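# Stand the lying carton upright and open its lid

## Task

A closed carton is lying on its side on the table. Turn it so it stands upright with the lid facing up, then swing the lid open until it is roughly vertical or leaning back past vertical. The lid's tab is tucked down inside the carton wall that carries the thumb notch.

## Robot and tools

Robot: two arms, left_arm and right_arm. Each ends in the same five-finger right hand, so the hands are not mirror images and every hand number means the same thing on both. Calibrated base positions in the scene frame: left_arm (+0.101, +0.692, +0.082) m, right_arm (+0.091, -0.725, +0.082) m.

Scene frame: origin at table-top height, midway between the two arms' nominal bases. +z is up, +x points out over the table, and left_arm is on the +y side. Image left and right do not match the arm names. Reported hand positions, orientations and velocities use this frame.

Hand point: a point fixed to the palm, about 0.15 m out from the wrist flange and 0.05 m in front of the palm. Its +z runs along the straight fingers, +y points out of the palm, and +x runs across the palm away from the thumb. Straight fingertips reach 0.06 to 0.07 m beyond it along +z. A wrist bracket on the little-finger side can strike things. With the fingers held level, the wrist can sit below the hand point and reach the table first.

One row is 28 numbers, each in [-1, 1], and both arms are always included. Order: left pose (dx, dy, dz, rx, ry, rz), then the left hand's eight numbers, then the right pose (six numbers), then the right hand's eight numbers. Each hand's eight are thumb_turn, thumb_bend, index, middle, ring, little, force_limit, speed.

Pose numbers are offsets, not poses. They are measured from that arm's Hand target as it stood when the action or move began, along the Hand target's own axes. 1.0 means 0.6 m or 180 degrees. rx, ry, rz together form one rotation vector. All rows of one action, and all targets in one move list, count from that same start and not from the row before. Sending the same offset again therefore moves the arm further. Six zeros asks for the current Hand target again. Each control step, commanded orientation is limited to within 32 degrees of the measured one.

Hand numbers are absolute targets. On the finger and thumb motors, -1 is open (straight, thumb beside the palm) and +1 is closed (curled, thumb in front of the palm). force_limit runs linearly from about 0 N at -1 to 10 N at +1, or 15 N for the two thumb motors. speed goes from nearly zero at -1 to full at +0.48 and stays full above that. No hand value means 'keep as is'. To hold a hand unchanged, repeat the eight numbers from the last row actually sent to it. If none has been sent yet, use its hand_measured, hand_force_limit and hand_speed. With the thumb turned in front, the hand can grip things about 0.035 to 0.065 m thick, and a handle down to about 0.025 m. For a gentle grip, close with speed at -0.94 or lower.

Tools:
- execute_actions(actions, cameras): actions is a list of actions. Each action is a list of up to 15 rows, one per 1/30 s step. A short action repeats its last row to fill 15 steps. Camera images come back only for an empty list or when cameras names them.
- move(target, speed, blend, stop_force, zero, blocking, cameras): target is one row or a list of up to 15 rows of offsets from the current Hand targets. speed is path top speed in m/s, 0.002 to 3.2, default 0.25. blend is a corner rounding distance in m, default 0, which stops at each target. stop_force is in N, 4 to 120, and ends an arm's path when it meets that much resistance along its motion. zero (default true) re-zeros the force reading first. blocking=false returns after about 0.5 s, but is not allowed with stop_force. Paths do not avoid obstacles or the other arm. A faster move lags more and overshoots more. Avoid paths near an arm's own base. The result adds a 'move:' line with how it ended (done, off_target, moving, held, fault) and any limits (paced = pose clipped, held = steps withheld).
- wait(seconds 0 to 10): holds the last commands while the scene runs.
- stop(): brakes a running move.
- zoom_image(camera, region [x0, y0, x1, y1], at most 504 px per side) on cam_high, cam_low, cam_left_wrist or cam_right_wrist. All images are 672x504.
- show_instructions(): shows the reference image pages.
- zero_wrist_force(arm): tares that arm's wrist sensor.
- finished_scene(scene): ends the current scene, given its number. This cannot be undone.

Results: end_effector_position (m), quat_wxyz and velocities are in the scene frame. Hand target is the last commanded pose, and the next offsets count from it. The hand often rests short of it; if so, send the gap as an offset. hand_measured, hand_stopped_by (moving, target, force, stalled, fault) and hand_load_n each list six values in motor order. A load near 0 means the grip has been lost. Wrist force and torque are in the hand's own axes. Joint torques include the arm's own weight.

Avoid: dropping the carton or letting it leave the table. Do not slam into or press hard on the table or fixed parts, and do not let the arms press on each other. A target only slightly beyond a firm contact can trigger a fault. Contact torque over a joint's limit (shoulder 306, elbow 139, wrists 50.2 N m) or an outside force near 150 N stops the arm for 10 s. A motor reaching 85 °C stops that arm for 30 s or more. Do not overload the fingers. To release a press, command the target back past the hand point. Keep moves smooth and slow near contact.

Each tool is called after ">>>" in YAML: its name, and indented under it one key for each argument.

Reference images:

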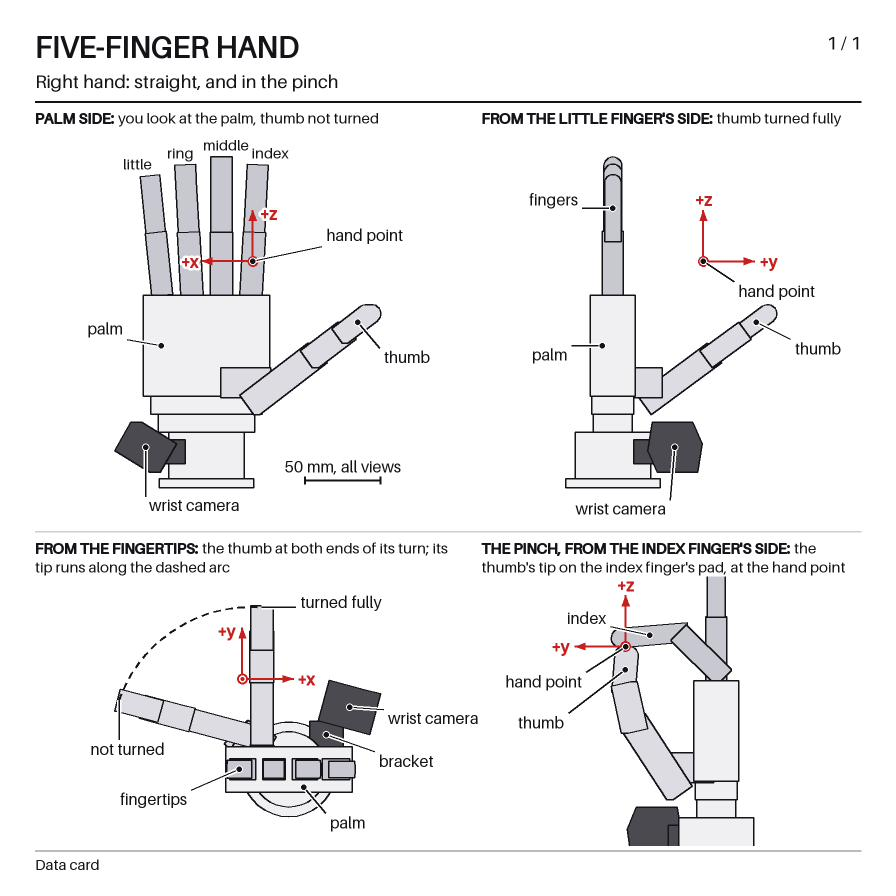

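## Session

>>> execute_actions:
  actions: []

Scene clock: 0.00 s.
left_arm: end_effector_position=(-0.0033, +1.2691, +0.6367) hand_measured=(-1.000, -1.000, -1.000, -1.000, -1.000, -1.000) hand_load_n=(+0.0, +0.0, -0.5, +0.0, +0.0, +0.0) hand_stopped_by=(target, target, target, target, target, target) hand_force_limit=0.00 hand_speed=-0.80 end_effector_quat_wxyz=(-0.074, -0.641, +0.763, +0.040) | right_arm: end_effector_position=(+0.1691, -1.2578, +0.6239) hand_measured=(-1.000, -1.000, -1.000, -1.000, -1.000, -1.000) hand_load_n=(+0.0, +0.0, +0.0, +0.0, +0.0, +0.0) hand_stopped_by=(target, target, target, target, target, target) hand_force_limit=0.00 hand_speed=-0.80 end_effector_quat_wxyz=(-0.055, +0.710, +0.702, -0.032)
Joint positions: left_arm=[1.216 -1.465 1.447 1.673 1.424 -1.715] | right_arm=[-1.797 -1.52 1.481 1.612 1.698 -1.806]
Joint velocities: within noise
Joint torques (N m): no reading
Motor temperatures (°C): left_arm=[32 28 27 35 38 31] | right_arm=[29 28 28 37 37 31]
Wrist force (N): no reading
Wrist torque (N m): no reading
Wrist force, peak (N): no reading
Hand target: left_arm -0.0033, +1.2691, +0.6367; -0.074, -0.641, +0.763, +0.040 | right_arm +0.1691, -1.2578, +0.6239; -0.055, +0.710, +0.702, -0.032

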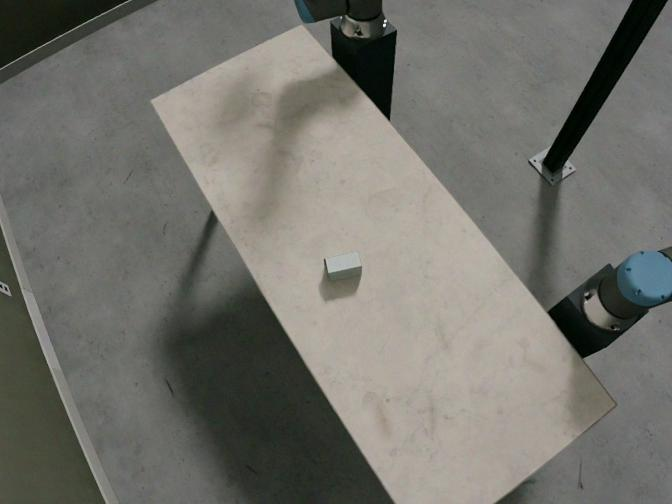

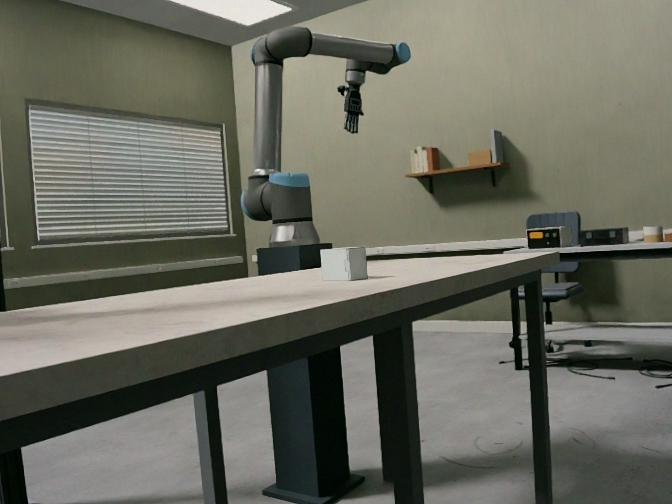

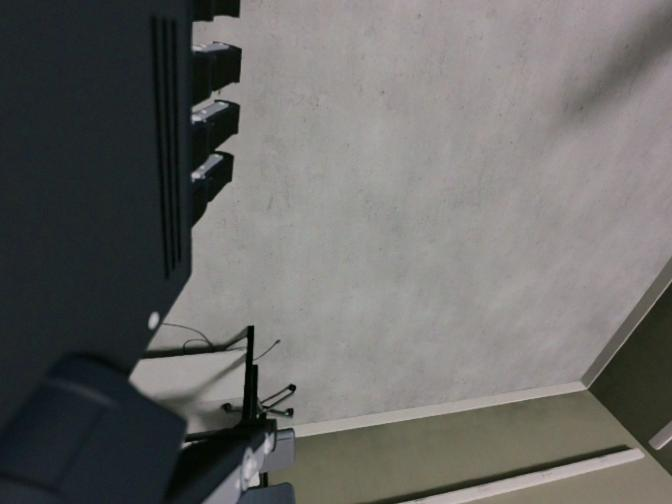

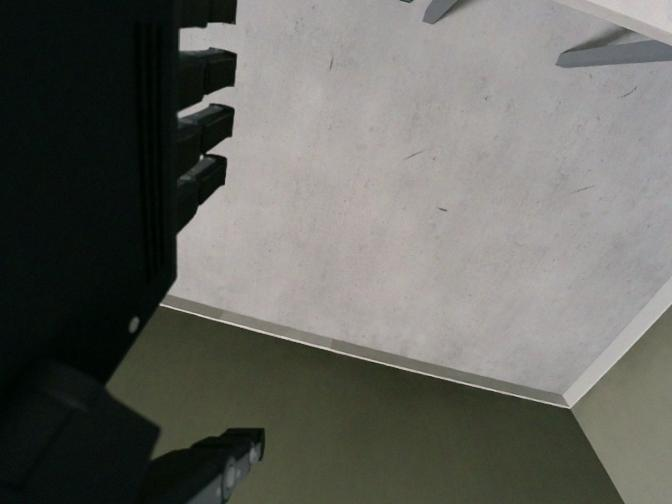

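>>> zoom_image:
  camera: "cam_high"
  region: [292, 230, 392, 305]

>>> zoom_image:
  camera: "cam_low"
  region: [295, 230, 395, 305]

Scaled by 5.040 from the camera's 672x504 image, which has a finer 960x720 frame.

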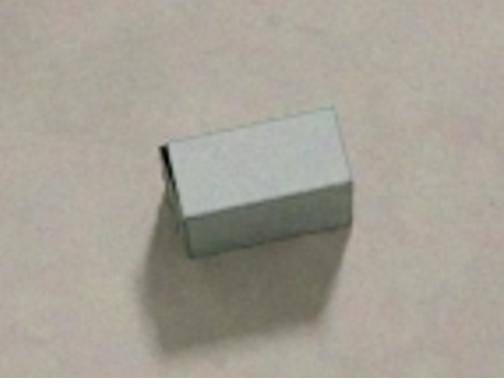

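Scaled by 5.040 from the camera's 672x504 image, which has a finer 960x720 frame.

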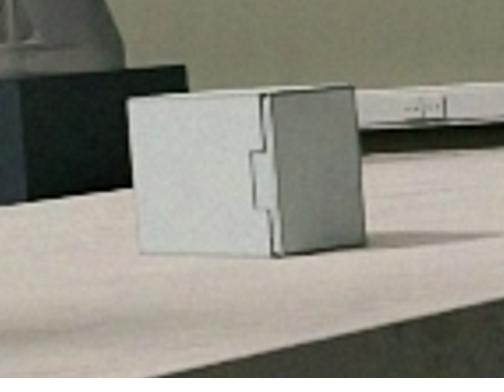

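>>> move:
  target:
    - [0,0,0,0,0,0,-1,-1,-1,-1,-1,-1,0,-0.8,0.933,0.812,0.1375,0,0,0,-1,-1,-1,-1,-1,-1,0,-0.8]
  speed: 0.6
  cameras: ["cam_high","cam_right_wrist"]

Scene clock: 170.63 s.
left_arm: end_effector_position=(-0.0033, +1.2691, +0.6367) hand_measured=(-1.000, -1.000, -1.000, -1.000, -1.000, -1.000) hand_load_n=(+0.0, +0.0, +0.5, +0.0, +0.0, +0.0) hand_stopped_by=(target, target, target, target, target, target) hand_force_limit=0.00 hand_speed=-0.80 end_effector_quat_wxyz=(-0.074, -0.641, +0.763, +0.040) | right_arm: end_effector_position=(+0.6500, -0.7002, +0.5003) hand_measured=(-1.000, -1.000, -1.000, -1.000, -1.000, -1.000) hand_load_n=(+0.0, +0.0, +0.0, +0.0, +0.0, +0.0) hand_stopped_by=(target, target, target, target, target, target) hand_force_limit=0.00 hand_speed=-0.80 end_effector_quat_wxyz=(-0.055, +0.710, +0.702, -0.032)
Joint positions: left_arm=[1.216 -1.465 1.447 1.673 1.424 -1.715] | right_arm=[-0.223 -1.467 1.668 1.497 1.568 -0.232]
Joint torques (N m): left_arm=[2.11 -41.13 -40.93 3.47 -0.4 0.39] | right_arm=[12.26 -33.03 -45.63 7.65 2.91 2.96]
Wrist force (N): left_arm=[0.0 -0.3 -0.2] | right_arm=[-0.3 1.0 0.3]
Wrist torque (N m): left_arm=[-0.03 0.01 -0.01] | right_arm=[0.15 0.09 -0.02]
Wrist force, peak (N): left_arm=[0.5 -0.2 -0.5] | right_arm=[1.9 2.6 0.5]
Hand target: left_arm -0.0033, +1.2691, +0.6367; -0.074, -0.641, +0.763, +0.040 | right_arm +0.6500, -0.7002, +0.5003; -0.055, +0.710, +0.702, -0.032
Off the commanded pose: left_arm 0.000 m, 0 deg | right_arm 0.000 m, 0 deg.
move: done
Images, in order (width x height): cam_high 672x504, cam_right_wrist 672x504.

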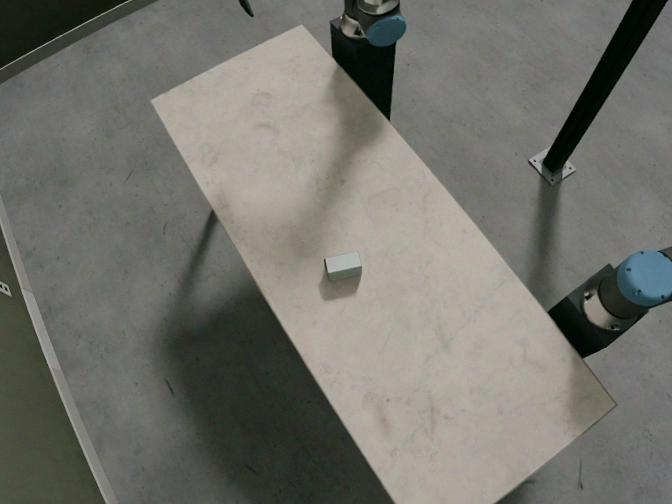

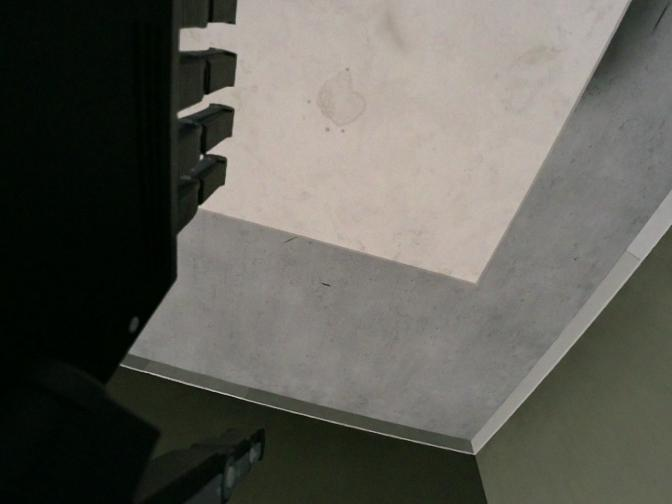

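>>> wait:
  seconds: 0
  cameras: ["cam_low"]

Scene clock: 187.23 s.
left_arm: end_effector_position=(-0.0033, +1.2691, +0.6367) hand_measured=(-1.000, -1.000, -1.000, -1.000, -1.000, -1.000) hand_load_n=(+0.0, +0.0, +0.0, +0.0, +0.0, +0.0) hand_stopped_by=(target, target, target, target, target, target) hand_force_limit=0.00 hand_speed=-0.80 end_effector_quat_wxyz=(-0.074, -0.641, +0.763, +0.040) | right_arm: end_effector_position=(+0.6500, -0.7002, +0.5003) hand_measured=(-1.000, -1.000, -1.000, -1.000, -1.000, -1.000) hand_load_n=(+0.0, +0.0, +0.0, +0.0, +0.0, +0.0) hand_stopped_by=(target, target, target, target, target, target) hand_force_limit=0.00 hand_speed=-0.80 end_effector_quat_wxyz=(-0.055, +0.710, +0.702, -0.032)
Joint positions: left_arm=[1.216 -1.465 1.447 1.673 1.424 -1.715] | right_arm=[-0.223 -1.467 1.667 1.497 1.568 -0.232]
Joint torques (N m): left_arm=[1.52 -41.02 -41.19 3.31 -0.63 0.17] | right_arm=[8.31 -33.38 -46.71 7.56 2.48 2.12]
Wrist force (N): left_arm=[-0.1 -0.3 -0.1] | right_arm=[-0.2 0.6 0.3]
Wrist torque (N m): left_arm=[-0.03 0.02 -0.01] | right_arm=[0.08 0.07 -0.03]
Wrist force, peak (N): left_arm=[0.1 -0.2 -0.7] | right_arm=[-0.6 1.3 0.2]
Hand target: left_arm -0.0033, +1.2691, +0.6367; -0.074, -0.641, +0.763, +0.040 | right_arm +0.6500, -0.7002, +0.5003; -0.055, +0.710, +0.702, -0.032
Off the commanded pose: left_arm 0.000 m, 0 deg | right_arm 0.000 m, 0 deg.
Images, in order (width x height): cam_low 672x504.

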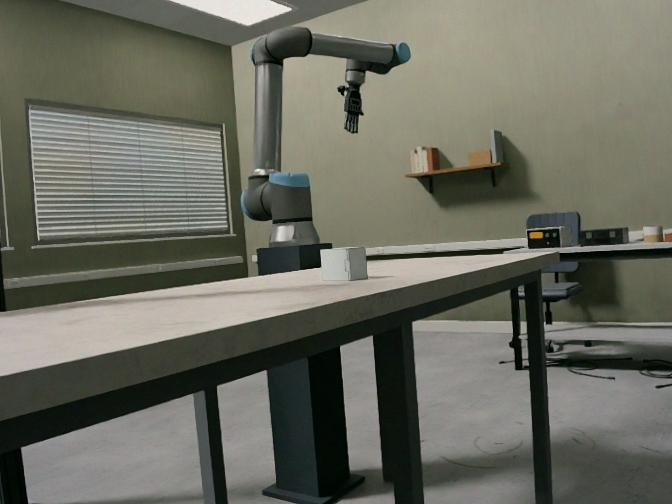

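>>> move:
  target:
    - [0,0,0,0,0,0,-1,-1,-1,-1,-1,-1,0,-0.8,0.986,0.097,0.491,0,0.3667,0,-1,-1,-1,-1,-1,-1,0,-0.8]
  speed: 0.5
  cameras: ["cam_high","cam_right_wrist"]

Scene clock: 223.63 s.
left_arm: end_effector_position=(-0.0033, +1.2691, +0.6367) hand_measured=(-1.000, -1.000, -1.000, -1.000, -1.000, -1.000) hand_load_n=(+0.0, +0.0, +0.0, +0.0, +0.0, +0.0) hand_stopped_by=(target, target, target, target, target, target) hand_force_limit=0.00 hand_speed=-0.80 end_effector_quat_wxyz=(-0.074, -0.641, +0.763, +0.040) | right_arm: end_effector_position=(+0.6798, -0.0996, +0.2200) hand_measured=(-1.000, -1.000, -1.000, -1.000, -1.000, -1.000) hand_load_n=(+0.0, +0.0, +0.0, +0.0, +0.0, +0.0) hand_stopped_by=(target, target, target, target, target, target) hand_force_limit=0.00 hand_speed=-0.80 end_effector_quat_wxyz=(-0.428, +0.612, +0.558, +0.360)
Joint positions: left_arm=[1.216 -1.465 1.447 1.673 1.424 -1.715] | right_arm=[0.381 -1.056 1.754 0.211 0.494 0.857]
Joint torques (N m): left_arm=[3.76 -42.12 -41.15 3.35 -0.48 0.24] | right_arm=[10.65 -85.44 -21.37 -0.42 1.72 2.22]
Wrist force (N): left_arm=[0.0 -0.3 -0.1] | right_arm=[1.6 0.1 -0.2]
Wrist torque (N m): left_arm=[-0.04 0.00 -0.01] | right_arm=[-0.03 -0.21 0.05]
Wrist force, peak (N): left_arm=[-0.2 -0.4 -0.5] | right_arm=[0.8 0.4 2.1]
Hand target: left_arm -0.0033, +1.2691, +0.6367; -0.074, -0.641, +0.763, +0.040 | right_arm +0.6797, -0.0996, +0.2200; -0.428, +0.613, +0.558, +0.360
Off the commanded pose: left_arm 0.000 m, 0 deg | right_arm 0.000 m, 0 deg.
move: done
Images, in order (width x height): cam_high 672x504, cam_right_wrist 672x504.

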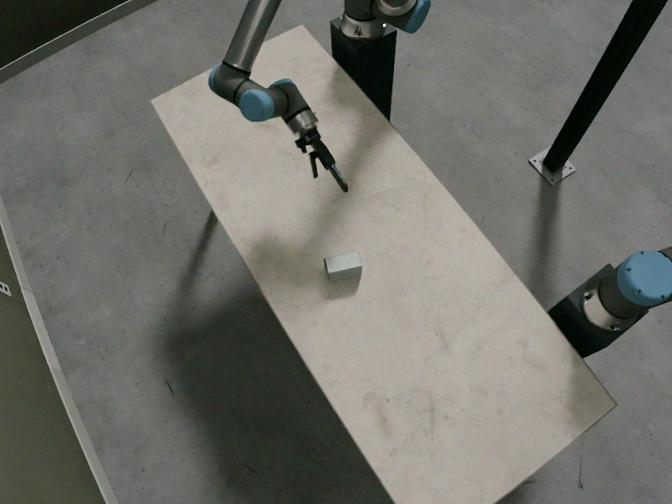

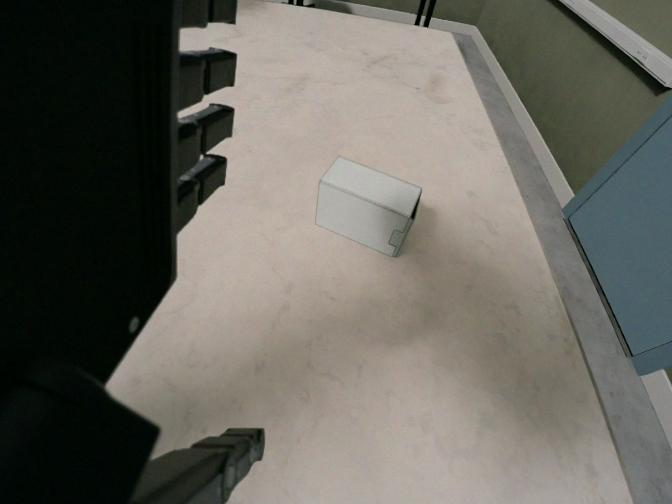

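>>> zoom_image:
  camera: "cam_right_wrist"
  region: [300, 140, 440, 270]

Scaled by 3.600 from the camera's 672x504 image, which has a finer 960x720 frame.

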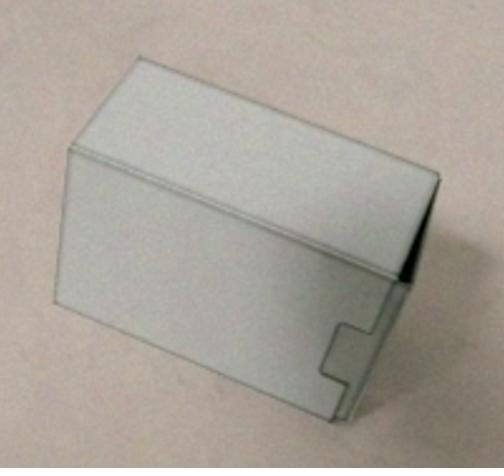

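>>> move:
  target:
    - [0,0,0,0,0,0,-1,-1,-1,-1,-1,-1,0,-0.8,0.0236,0.198,-0.0074,0,0,0,-1,-1,-1,-1,-1,-1,0,-0.8]
  speed: 0.5
  cameras: ["cam_high","cam_right_wrist"]

>>> zoom_image:
  camera: "cam_right_wrist"
  region: [180, 110, 380, 270]

Scene clock: 317.30 s.
left_arm: end_effector_position=(-0.0033, +1.2691, +0.6367) hand_measured=(-1.000, -1.000, -1.000, -1.000, -1.000, -1.000) hand_load_n=(+0.0, +0.0, +0.0, +0.0, +0.0, +0.0) hand_stopped_by=(target, target, target, target, target, target) hand_force_limit=0.00 hand_speed=-0.80 end_effector_quat_wxyz=(-0.074, -0.641, +0.763, +0.040) | right_arm: end_effector_position=(+0.7994, -0.0995, +0.2201) hand_measured=(-1.000, -1.000, -1.000, -1.000, -1.000, -1.000) hand_load_n=(+0.0, +0.0, +0.0, +0.0, +0.0, +0.0) hand_stopped_by=(target, target, target, target, target, target) hand_force_limit=0.00 hand_speed=-0.80 end_effector_quat_wxyz=(-0.428, +0.613, +0.558, +0.360)
Joint positions: left_arm=[1.216 -1.465 1.447 1.673 1.424 -1.715] | right_arm=[0.325 -0.905 1.509 0.394 0.461 0.758]
Joint torques (N m): left_arm=[1.94 -42.15 -41.28 3.31 -0.58 0.14] | right_arm=[-16.77 -75.8 -41.91 6.24 -4.29 -2.34]
Wrist force (N): left_arm=[0.2 0.1 -0.1] | right_arm=[1.6 -0.2 0.3]
Wrist torque (N m): left_arm=[0.03 -0.03 0.01] | right_arm=[-0.10 -0.23 0.15]
Wrist force, peak (N): left_arm=[0.5 -0.2 -0.7] | right_arm=[2.2 2.0 0.1]
Hand target: left_arm -0.0033, +1.2691, +0.6367; -0.074, -0.641, +0.763, +0.040 | right_arm +0.7995, -0.0995, +0.2201; -0.428, +0.613, +0.558, +0.360
Off the commanded pose: left_arm 0.000 m, 0 deg | right_arm 0.000 m, 0 deg.
move: done
Images, in order (width x height): cam_high 672x504, cam_right_wrist 672x504.

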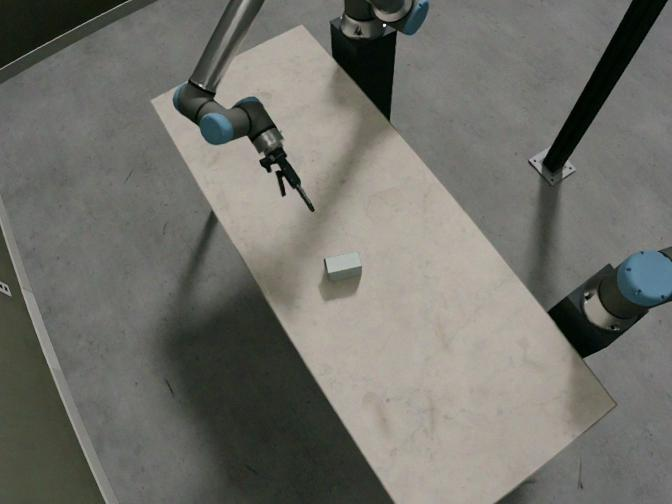

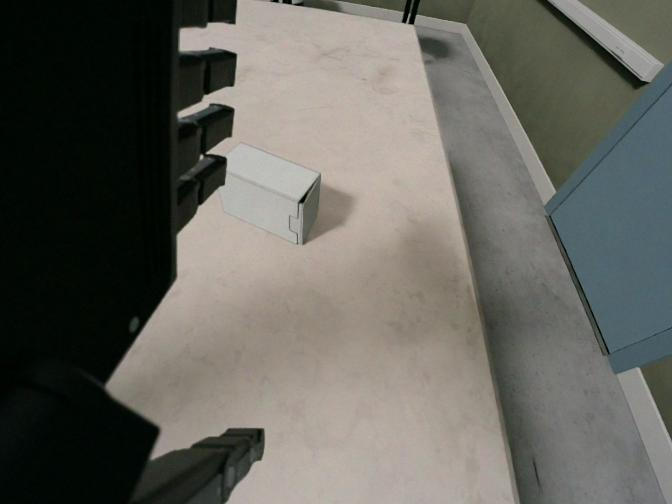

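Scaled by 2.520 from the camera's 672x504 image, which has a finer 960x720 frame.

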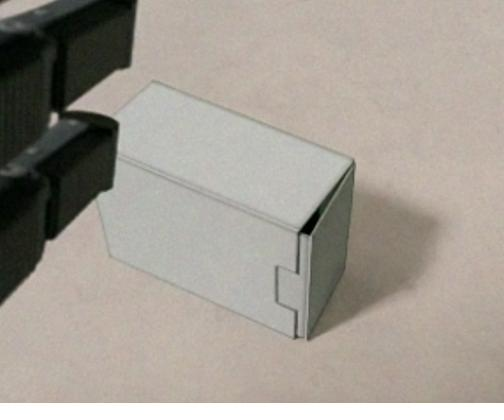

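>>> move:
  target:
    - [0.699,-0.986,0.121,0,0,0.75,-1,-1,-1,-1,-1,-1,0,-0.8,0.0905,-0.019,-0.2163,0,0,0,-1,-1,-1,-1,-1,-1,0,-0.8]
  speed: 0.6
  cameras: ["cam_high","cam_right_wrist"]

>>> zoom_image:
  camera: "cam_right_wrist"
  region: [180, 110, 380, 270]

Scene clock: 398.23 s.
left_arm: end_effector_position=(+0.4897, +0.7504, +0.4991) hand_measured=(-1.000, -1.000, -1.000, -1.000, -1.000, -1.000) hand_load_n=(+0.0, +0.0, +0.0, +0.0, +0.0, +0.0) hand_stopped_by=(target, target, target, target, target, target) hand_force_limit=0.00 hand_speed=-0.80 end_effector_quat_wxyz=(-0.065, +0.459, +0.884, -0.053) | right_arm: end_effector_position=(+0.7994, -0.1993, +0.3199) hand_measured=(-1.000, -1.000, -1.000, -1.000, -1.000, -1.000) hand_load_n=(+0.0, +0.0, +0.0, +0.0, -0.5, +0.0) hand_stopped_by=(target, target, target, target, target, target) hand_force_limit=0.00 hand_speed=-0.80 end_effector_quat_wxyz=(-0.428, +0.613, +0.558, +0.360)
Joint positions: left_arm=[-0.374 -1.76 1.951 1.525 1.657 -0.937] | right_arm=[0.191 -1.014 1.549 0.726 0.404 0.468]
Joint torques (N m): left_arm=[-6.46 -6.11 -46.61 0.07 2.16 2.59] | right_arm=[-13.97 -92.08 -24.57 6.54 -4.42 -2.37]
Wrist force (N): left_arm=[0.2 0.7 -1.3] | right_arm=[1.3 0.4 0.1]
Wrist torque (N m): left_arm=[0.11 0.03 0.00] | right_arm=[0.02 -0.14 0.18]
Wrist force, peak (N): left_arm=[1.5 0.9 -1.5] | right_arm=[2.2 -0.3 0.0]
Hand target: left_arm +0.4898, +0.7504, +0.4991; -0.065, +0.460, +0.884, -0.053 | right_arm +0.7994, -0.1993, +0.3200; -0.428, +0.613, +0.558, +0.360
Off the commanded pose: left_arm 0.000 m, 0 deg | right_arm 0.000 m, 0 deg.
move: done
Images, in order (width x height): cam_high 672x504, cam_right_wrist 672x504.

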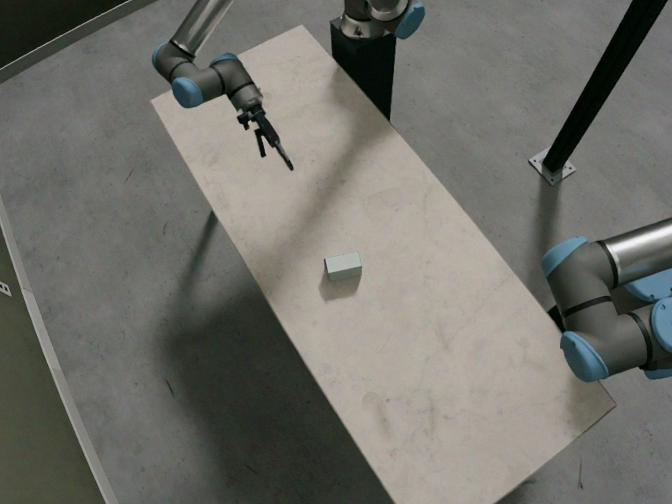

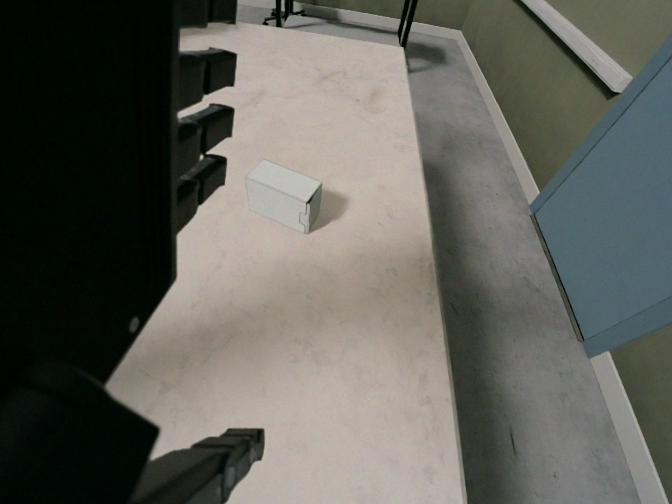

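Scaled by 2.520 from the camera's 672x504 image, which has a finer 960x720 frame.

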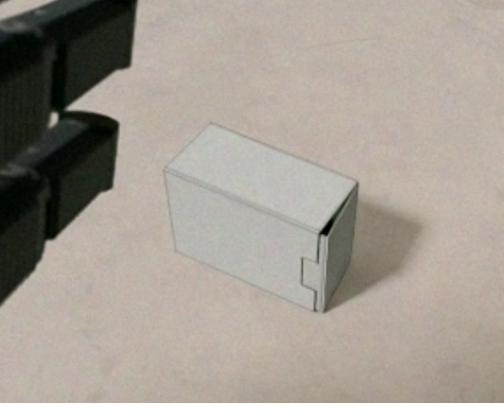

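>>> move:
  target:
    - [-0.980,-0.11,0.330,-0.0409,-0.036,-0.2003,-1,-1,-1,-1,-1,-1,0,-0.8,-0.3057,0.0215,0.3808,-0.1083,-0.0263,0.0078,1,-1,-1,1,1,1,0,0.2]
  speed: 0.4
  cameras: ["cam_high","cam_right_wrist","cam_low"]

>>> zoom_image:
  camera: "cam_right_wrist"
  region: [170, 80, 420, 270]

Scene clock: 650.70 s.
left_arm: end_effector_position=(+0.7387, +0.2239, +0.2752) hand_measured=(-1.000, -1.000, -1.000, -1.000, -1.000, -1.000) hand_load_n=(+0.0, +0.0, +0.0, +0.0, +0.0, +0.0) hand_stopped_by=(target, target, target, target, target, target) hand_force_limit=0.00 hand_speed=-0.80 end_effector_quat_wxyz=(+0.000, +0.163, +0.987, +0.000) | right_arm: end_effector_position=(+0.7821, -0.0566, +0.0643) hand_measured=(+1.000, -1.000, -1.000, +1.000, +1.000, +1.000) hand_load_n=(+0.0, +0.0, +0.0, +0.0, +0.0, +0.5) hand_stopped_by=(target, target, target, target, target, target) hand_force_limit=0.00 hand_speed=0.20 end_effector_quat_wxyz=(-0.300, +0.697, +0.499, +0.419)
Joint positions: left_arm=[-0.987 -0.953 1.348 1.175 1.571 -2.186] | right_arm=[0.488 -0.865 1.681 -0.175 0.905 1.139]
Joint torques (N m): left_arm=[-7.41 -64.99 -45.12 6.4 -2.76 -1.52] | right_arm=[10.96 -74.52 -37.55 -2.48 2.23 2.05]
Wrist force (N): left_arm=[0.8 1.0 -0.9] | right_arm=[1.2 0.9 0.3]
Wrist torque (N m): left_arm=[0.14 -0.11 0.38] | right_arm=[0.04 -0.14 0.10]
Wrist force, peak (N): left_arm=[2.8 1.5 -2.9] | right_arm=[2.5 0.5 -0.6]
Hand target: left_arm +0.7387, +0.2239, +0.2752; +0.000, +0.163, +0.987, +0.000 | right_arm +0.7821, -0.0566, +0.0643; -0.300, +0.697, +0.499, +0.419
Off the commanded pose: left_arm 0.000 m, 0 deg | right_arm 0.000 m, 0 deg.
move: done
Images, in order (width x height): cam_high 672x504, cam_low 672x504, cam_right_wrist 672x504.

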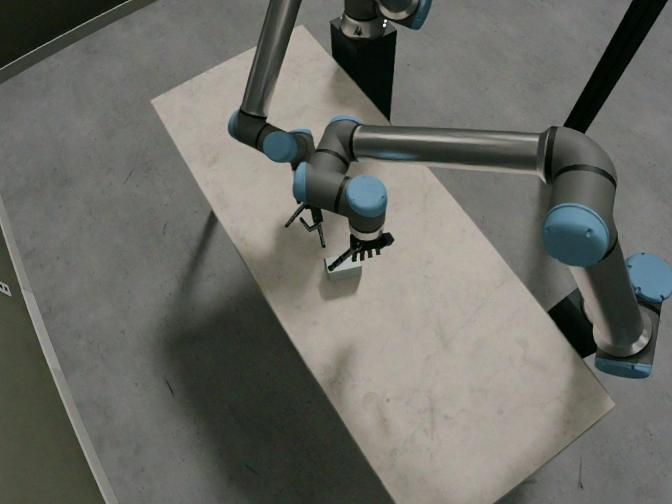

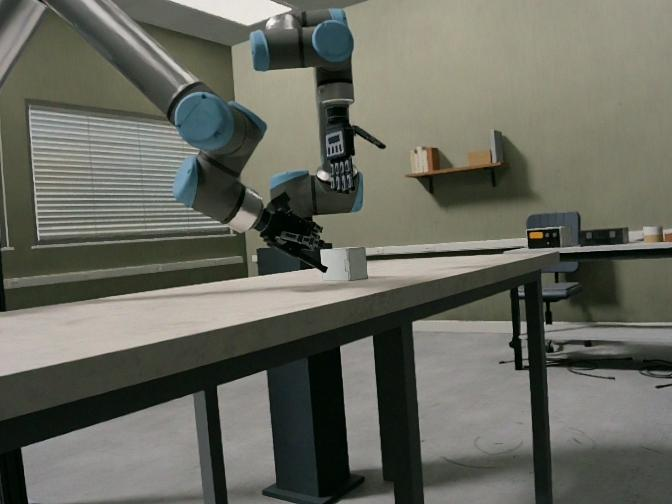

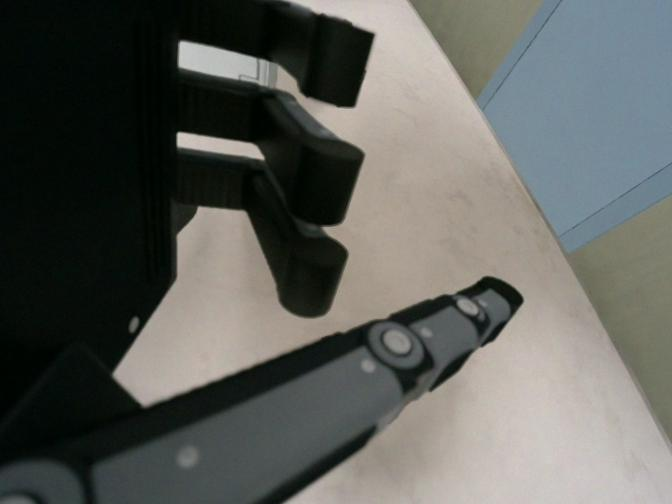

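Scaled by 2.016 from the camera's 672x504 image, which has a finer 960x720 frame.

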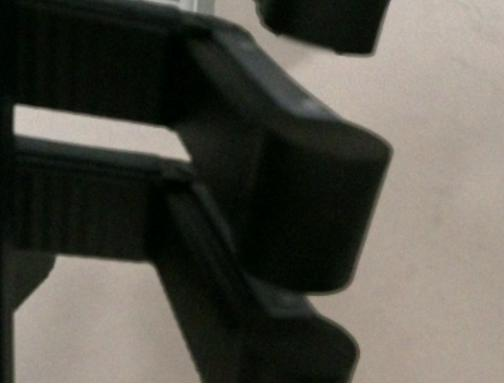

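>>> zoom_image:
  camera: "cam_low"
  region: [270, 200, 390, 290]

>>> zoom_image:
  camera: "cam_high"
  region: [280, 190, 400, 300]

Scaled by 4.200 from the camera's 672x504 image, which has a finer 960x720 frame.

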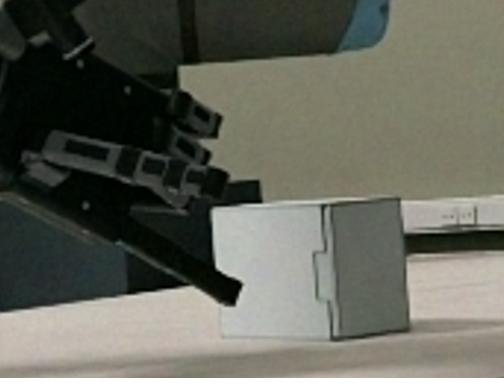

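Scaled by 4.200 from the camera's 672x504 image, which has a finer 960x720 frame.

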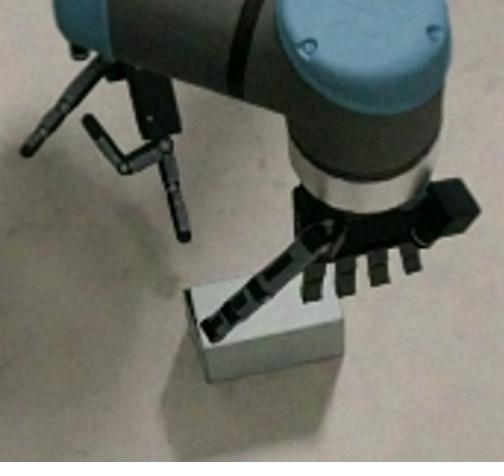

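>>> move:
  target:
    - [-0.0747,-0.0782,0.175,0,0,0,-1,-1,-1,-1,-1,-1,0,-0.8,0.0235,0,0.0442,0,0,0,1,-1,-1,1,1,1,0,0.2]
  speed: 0.25
  cameras: ["cam_high","cam_low"]

>>> zoom_image:
  camera: "cam_low"
  region: [270, 200, 390, 290]

>>> zoom_image:
  camera: "cam_high"
  region: [280, 190, 400, 300]

Scene clock: 671.83 s.
left_arm: end_effector_position=(+0.7660, +0.1650, +0.1703) hand_measured=(-1.000, -1.000, -1.000, -1.000, -1.000, -1.000) hand_load_n=(+0.0, +0.0, +0.0, +0.0, +0.0, +0.0) hand_stopped_by=(target, target, target, target, target, target) hand_force_limit=0.00 hand_speed=-0.80 end_effector_quat_wxyz=(+0.000, +0.163, +0.987, +0.000) | right_arm: end_effector_position=(+0.7918, -0.0282, +0.0643) hand_measured=(+1.000, -1.000, -1.000, +1.000, +1.000, +1.000) hand_load_n=(+0.0, +0.0, +0.0, +0.0, +0.0, +0.0) hand_stopped_by=(target, target, target, target, target, target) hand_force_limit=0.00 hand_speed=0.20 end_effector_quat_wxyz=(-0.300, +0.697, +0.499, +0.419)
Joint positions: left_arm=[-1.002 -0.784 1.253 1.102 1.571 -2.201] | right_arm=[0.516 -0.837 1.622 -0.157 0.928 1.16]
Joint torques (N m): left_arm=[-6.04 -71.69 -43.65 0.06 -1.95 -1.61] | right_arm=[11.47 -78.82 -38.96 4.59 1.78 2.58]
Wrist force (N): left_arm=[0.9 0.1 -1.3] | right_arm=[1.7 0.3 -0.1]
Wrist torque (N m): left_arm=[0.09 -0.09 0.32] | right_arm=[-0.04 -0.22 0.10]
Wrist force, peak (N): left_arm=[1.4 1.4 -2.8] | right_arm=[2.0 0.8 0.0]
Hand target: left_arm +0.7660, +0.1650, +0.1702; +0.000, +0.163, +0.987, +0.000 | right_arm +0.7918, -0.0281, +0.0643; -0.300, +0.697, +0.499, +0.419
Off the commanded pose: left_arm 0.000 m, 0 deg | right_arm 0.000 m, 0 deg.
move: done
Images, in order (width x height): cam_high 672x504, cam_low 672x504.

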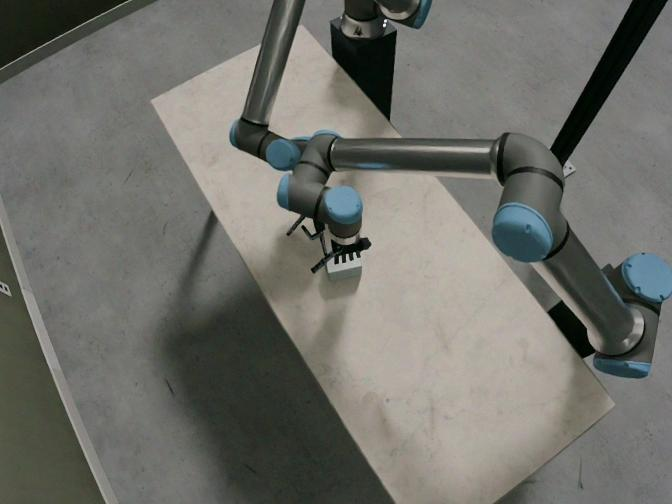

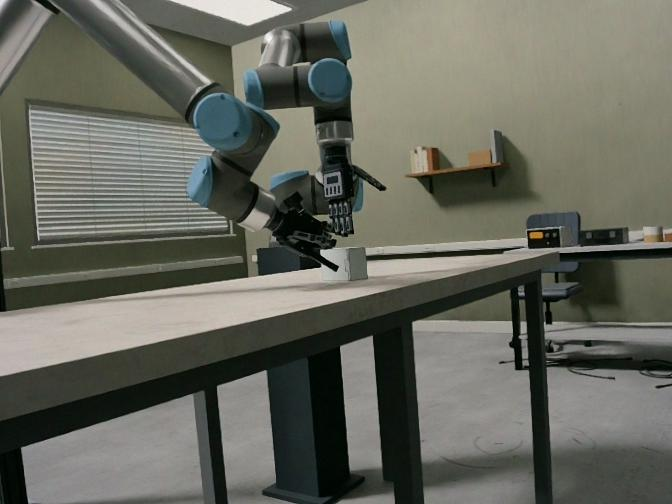

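Scaled by 4.200 from the camera's 672x504 image, which has a finer 960x720 frame.

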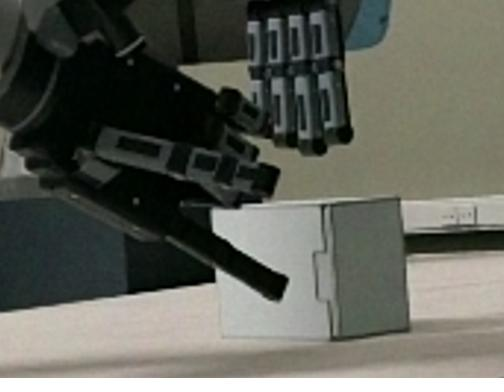

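Scaled by 4.200 from the camera's 672x504 image, which has a finer 960x720 frame.

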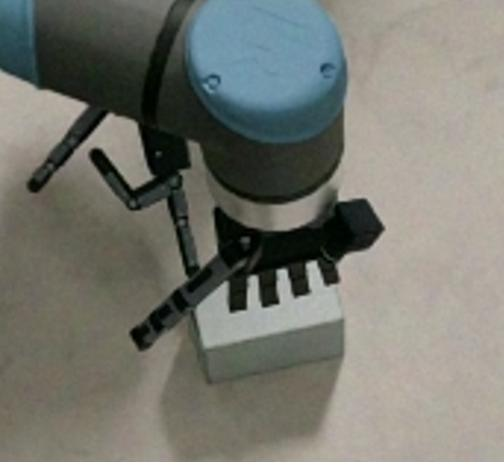

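>>> move:
  target:
    - [0,0,0.083,0,0,0,-1,-1,-1,-1,-1,-1,0,-0.8,0,0,0,0,0,0,1,-1,-1,1,1,1,0,0.2]
  speed: 0.03
  stop_force: 6
  cameras: ["cam_low"]

>>> zoom_image:
  camera: "cam_low"
  region: [270, 200, 390, 290]

Scene clock: 690.13 s.
left_arm: end_effector_position=(+0.7660, +0.1650, +0.1450) hand_measured=(-1.000, -1.000, -1.000, -1.000, -1.000, -1.000) hand_load_n=(+0.0, +0.0, +0.0, +0.0, +0.0, +0.0) hand_stopped_by=(target, target, target, target, target, target) hand_force_limit=0.00 hand_speed=-0.80 end_effector_quat_wxyz=(+0.000, +0.163, +0.987, +0.000) | right_arm: end_effector_position=(+0.7918, -0.0281, +0.0643) hand_measured=(+1.000, -1.000, -1.000, +1.000, +1.000, +1.000) hand_load_n=(+0.5, +0.0, +0.0, +0.0, +0.0, +0.0) hand_stopped_by=(target, target, target, target, target, target) hand_force_limit=0.00 hand_speed=0.20 end_effector_quat_wxyz=(-0.300, +0.697, +0.499, +0.419)
Joint positions: left_arm=[-1.002 -0.764 1.265 1.069 1.571 -2.201] | right_arm=[0.516 -0.837 1.622 -0.157 0.928 1.16]
Joint torques (N m): left_arm=[-2.02 -92.26 -40.7 6.06 1.16 -1.46] | right_arm=[9.91 -76.05 -37.55 4.83 1.87 2.43]
Wrist force (N): left_arm=[0.8 0.5 -6.2] | right_arm=[1.8 0.5 -0.1]
Wrist torque (N m): left_arm=[0.44 -0.02 0.29] | right_arm=[-0.01 -0.23 0.11]
Wrist force, peak (N): left_arm=[2.2 0.1 -36.2] | right_arm=[2.2 0.8 0.2]
Hand target: left_arm +0.7660, +0.1650, +0.1450; +0.000, +0.163, +0.987, +0.000 (not the last commanded pose) | right_arm +0.7918, -0.0281, +0.0643; -0.300, +0.697, +0.499, +0.419
Off the commanded pose: left_arm 0.025 m, 0 deg | right_arm 0.000 m, 0 deg.
move: contact (left_arm)
Images, in order (width x height): cam_low 672x504.

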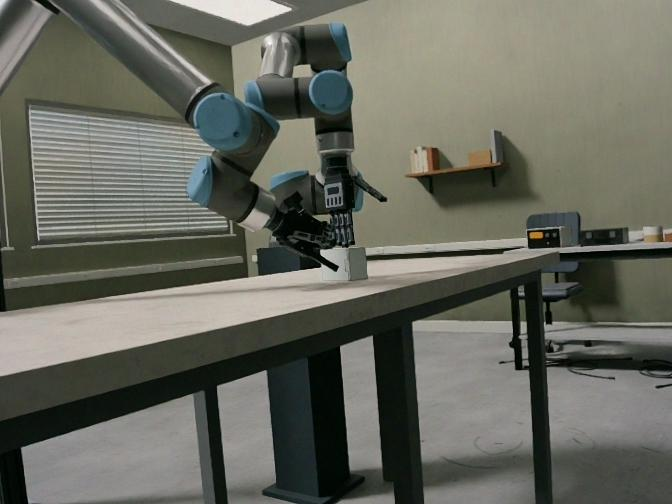

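Scaled by 4.200 from the camera's 672x504 image, which has a finer 960x720 frame.

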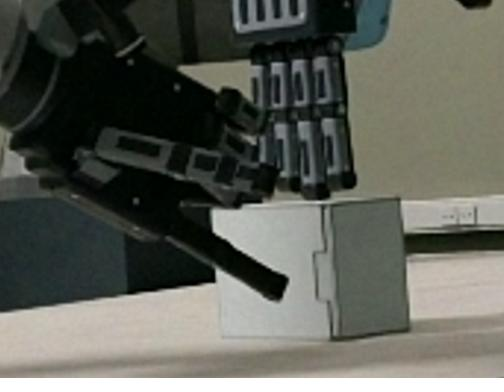

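>>> move:
  target:
    - [0,0,0,0,0,0,-1,-1,-1,-1,-1,-1,0,-0.8,0.0245,0,0.0247,0,0,0,1,-1,-1,1,1,1,0,0.2]
  speed: 0.1
  cameras: ["cam_low","cam_right_wrist","cam_high"]

>>> zoom_image:
  camera: "cam_low"
  region: [290, 220, 380, 290]

>>> zoom_image:
  camera: "cam_high"
  region: [300, 220, 380, 290]

Scene clock: 700.20 s.
left_arm: end_effector_position=(+0.7660, +0.1650, +0.1450) hand_measured=(-1.000, -1.000, -1.000, -1.000, -1.000, -1.000) hand_load_n=(+0.0, +0.0, +0.0, +0.0, +0.0, +0.0) hand_stopped_by=(target, target, target, target, target, target) hand_force_limit=0.00 hand_speed=-0.80 end_effector_quat_wxyz=(+0.000, +0.163, +0.987, +0.000) | right_arm: end_effector_position=(+0.7982, -0.0093, +0.0703) hand_measured=(+1.000, -1.000, -1.000, +1.000, +1.000, +1.000) hand_load_n=(+0.0, +0.0, +0.0, +0.0, +0.0, +0.0) hand_stopped_by=(target, target, target, target, target, target) hand_force_limit=0.00 hand_speed=0.20 end_effector_quat_wxyz=(-0.300, +0.697, +0.499, +0.419)
Joint positions: left_arm=[-1.002 -0.764 1.265 1.069 1.571 -2.201] | right_arm=[0.534 -0.824 1.581 -0.136 0.942 1.173]
Joint torques (N m): left_arm=[8.74 -90.72 -39.98 5.97 1.11 -1.05] | right_arm=[8.58 -81 -38.03 4.57 2.25 1.94]
Wrist force (N): left_arm=[1.0 0.4 -5.9] | right_arm=[1.6 0.4 0.0]
Wrist torque (N m): left_arm=[0.42 -0.04 0.30] | right_arm=[-0.04 -0.22 0.09]
Wrist force, peak (N): left_arm=[0.9 0.1 -6.5] | right_arm=[1.9 1.1 0.1]
Hand target: left_arm +0.7660, +0.1650, +0.1450; +0.000, +0.163, +0.987, +0.000 | right_arm +0.7983, -0.0092, +0.0703; -0.300, +0.697, +0.499, +0.419
Off the commanded pose: left_arm 0.000 m, 0 deg | right_arm 0.000 m, 0 deg.
move: done
Images, in order (width x height): cam_high 672x504, cam_low 672x504, cam_right_wrist 672x504.

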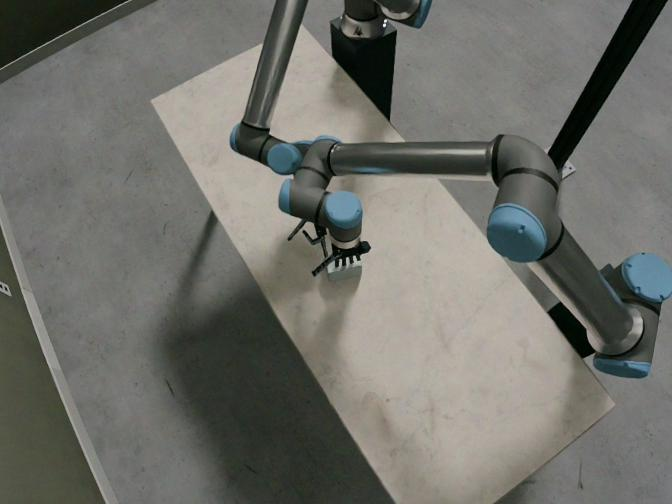

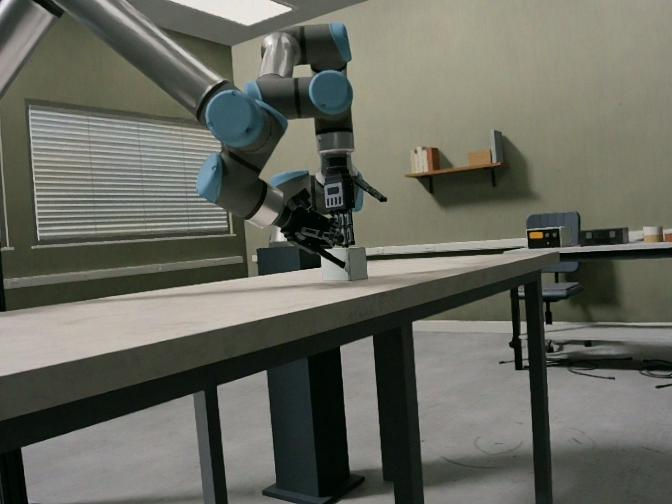

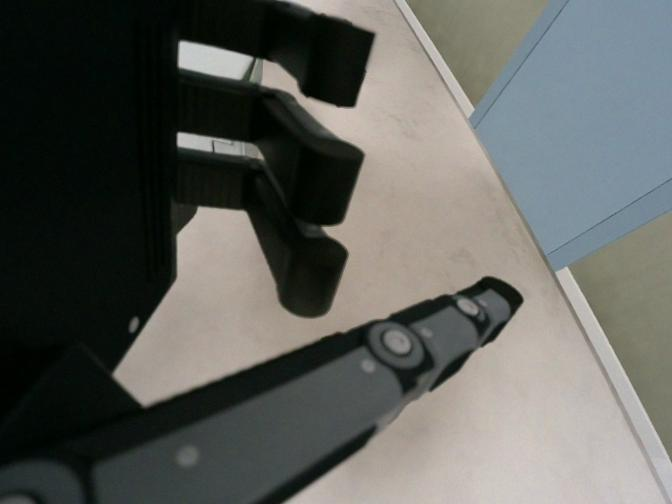

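Scaled by 5.600 from the camera's 672x504 image, which has a finer 960x720 frame.

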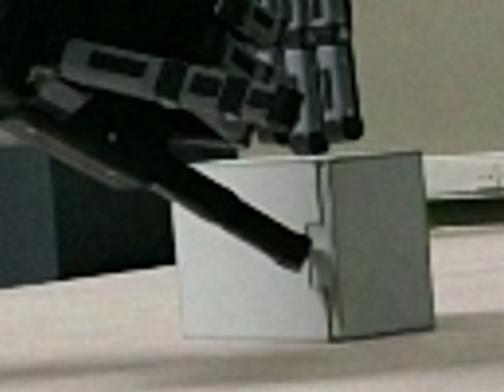

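Scaled by 6.300 from the camera's 672x504 image, which has a finer 960x720 frame.

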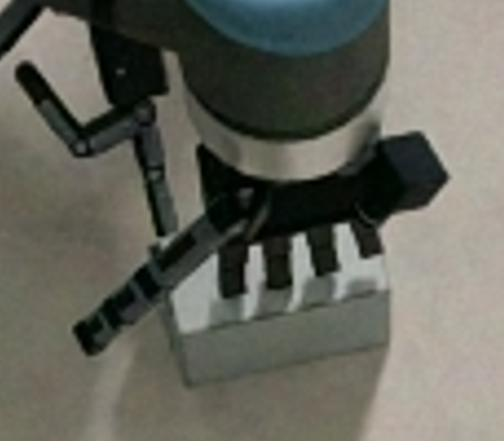

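>>> move:
  target:
    - [0,0,0,0,0,0,-1,-1,-1,-1,-1,-1,0,-0.8,0.0157,0,0.0294,0,0,0,1,-1,-1,1,1,1,0,0.2]
  speed: 0.02
  stop_force: 4
  cameras: ["cam_low","cam_right_wrist"]

>>> zoom_image:
  camera: "cam_low"
  region: [290, 220, 380, 290]

>>> zoom_image:
  camera: "cam_right_wrist"
  region: [160, 30, 300, 220]

Scene clock: 711.73 s.
left_arm: end_effector_position=(+0.7660, +0.1650, +0.1450) hand_measured=(-1.000, -1.000, -1.000, -1.000, -1.000, -1.000) hand_load_n=(+0.0, +0.0, +0.0, -2.5, +0.0, +0.0) hand_stopped_by=(target, target, target, target, target, target) hand_force_limit=0.00 hand_speed=-0.80 end_effector_quat_wxyz=(+0.000, +0.163, +0.987, +0.000) | right_arm: end_effector_position=(+0.8047, +0.0097, +0.0703) hand_measured=(+1.000, -1.000, -1.000, +1.000, +1.000, +1.000) hand_load_n=(+0.0, +0.0, -3.0, +0.0, +0.0, +0.0) hand_stopped_by=(target, target, target, target, target, target) hand_force_limit=0.00 hand_speed=0.20 end_effector_quat_wxyz=(-0.300, +0.697, +0.499, +0.419)
Joint positions: left_arm=[-1.002 -0.764 1.265 1.069 1.571 -2.201] | right_arm=[0.551 -0.804 1.539 -0.122 0.956 1.185]
Joint torques (N m): left_arm=[8.97 -90.13 -41.39 0.01 0.98 -0.86] | right_arm=[15.89 -79.55 -38.49 4.33 0.99 2.75]
Wrist force (N): left_arm=[2.6 1.6 -5.3] | right_arm=[1.5 2.8 -2.5]
Wrist torque (N m): left_arm=[0.22 0.14 0.42] | right_arm=[0.01 -0.29 0.08]
Wrist force, peak (N): left_arm=[2.8 2.0 -6.0] | right_arm=[1.0 2.9 -2.7]
Hand target: left_arm +0.7660, +0.1650, +0.1450; +0.000, +0.163, +0.987, +0.000 | right_arm +0.8047, +0.0097, +0.0703; -0.300, +0.697, +0.499, +0.419
Off the commanded pose: left_arm 0.000 m, 0 deg | right_arm 0.000 m, 0 deg.
move: done
Images, in order (width x height): cam_low 672x504, cam_right_wrist 672x504.

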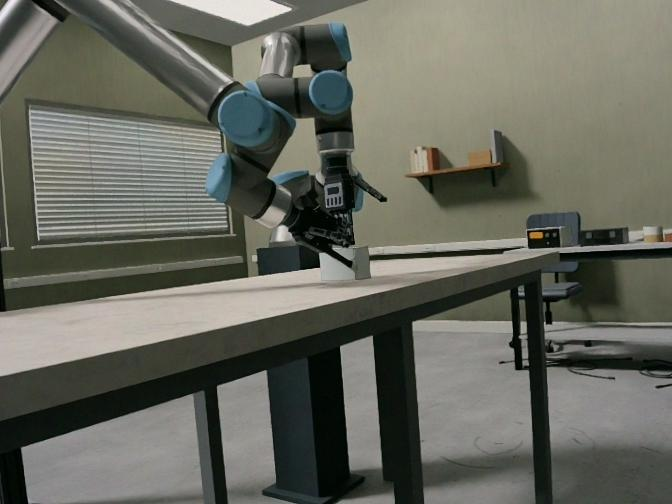

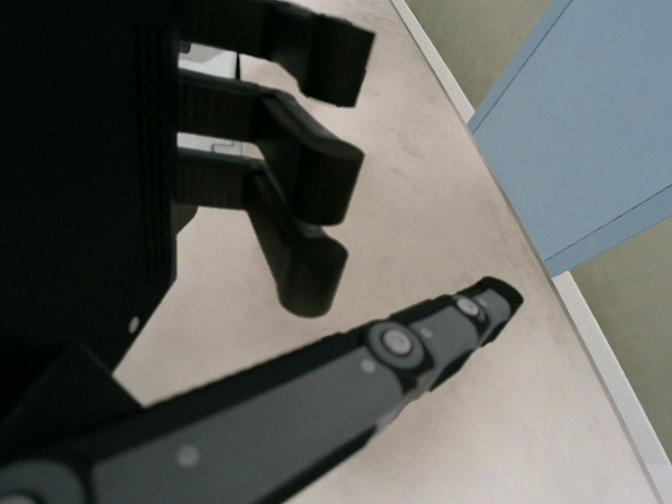

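Scaled by 5.600 from the camera's 672x504 image, which has a finer 960x720 frame.

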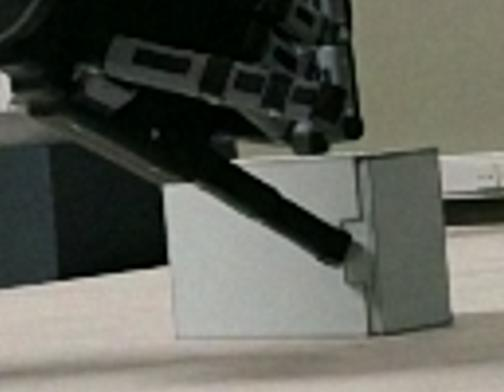

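Scaled by 2.653 from the camera's 672x504 image, which has a finer 960x720 frame.

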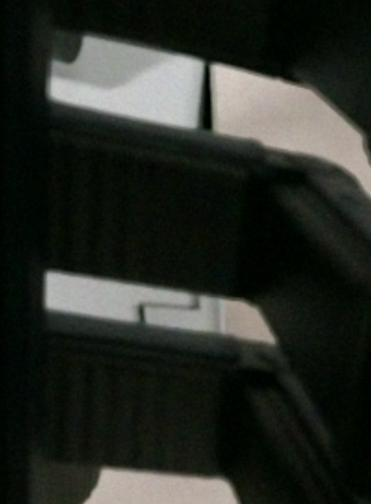

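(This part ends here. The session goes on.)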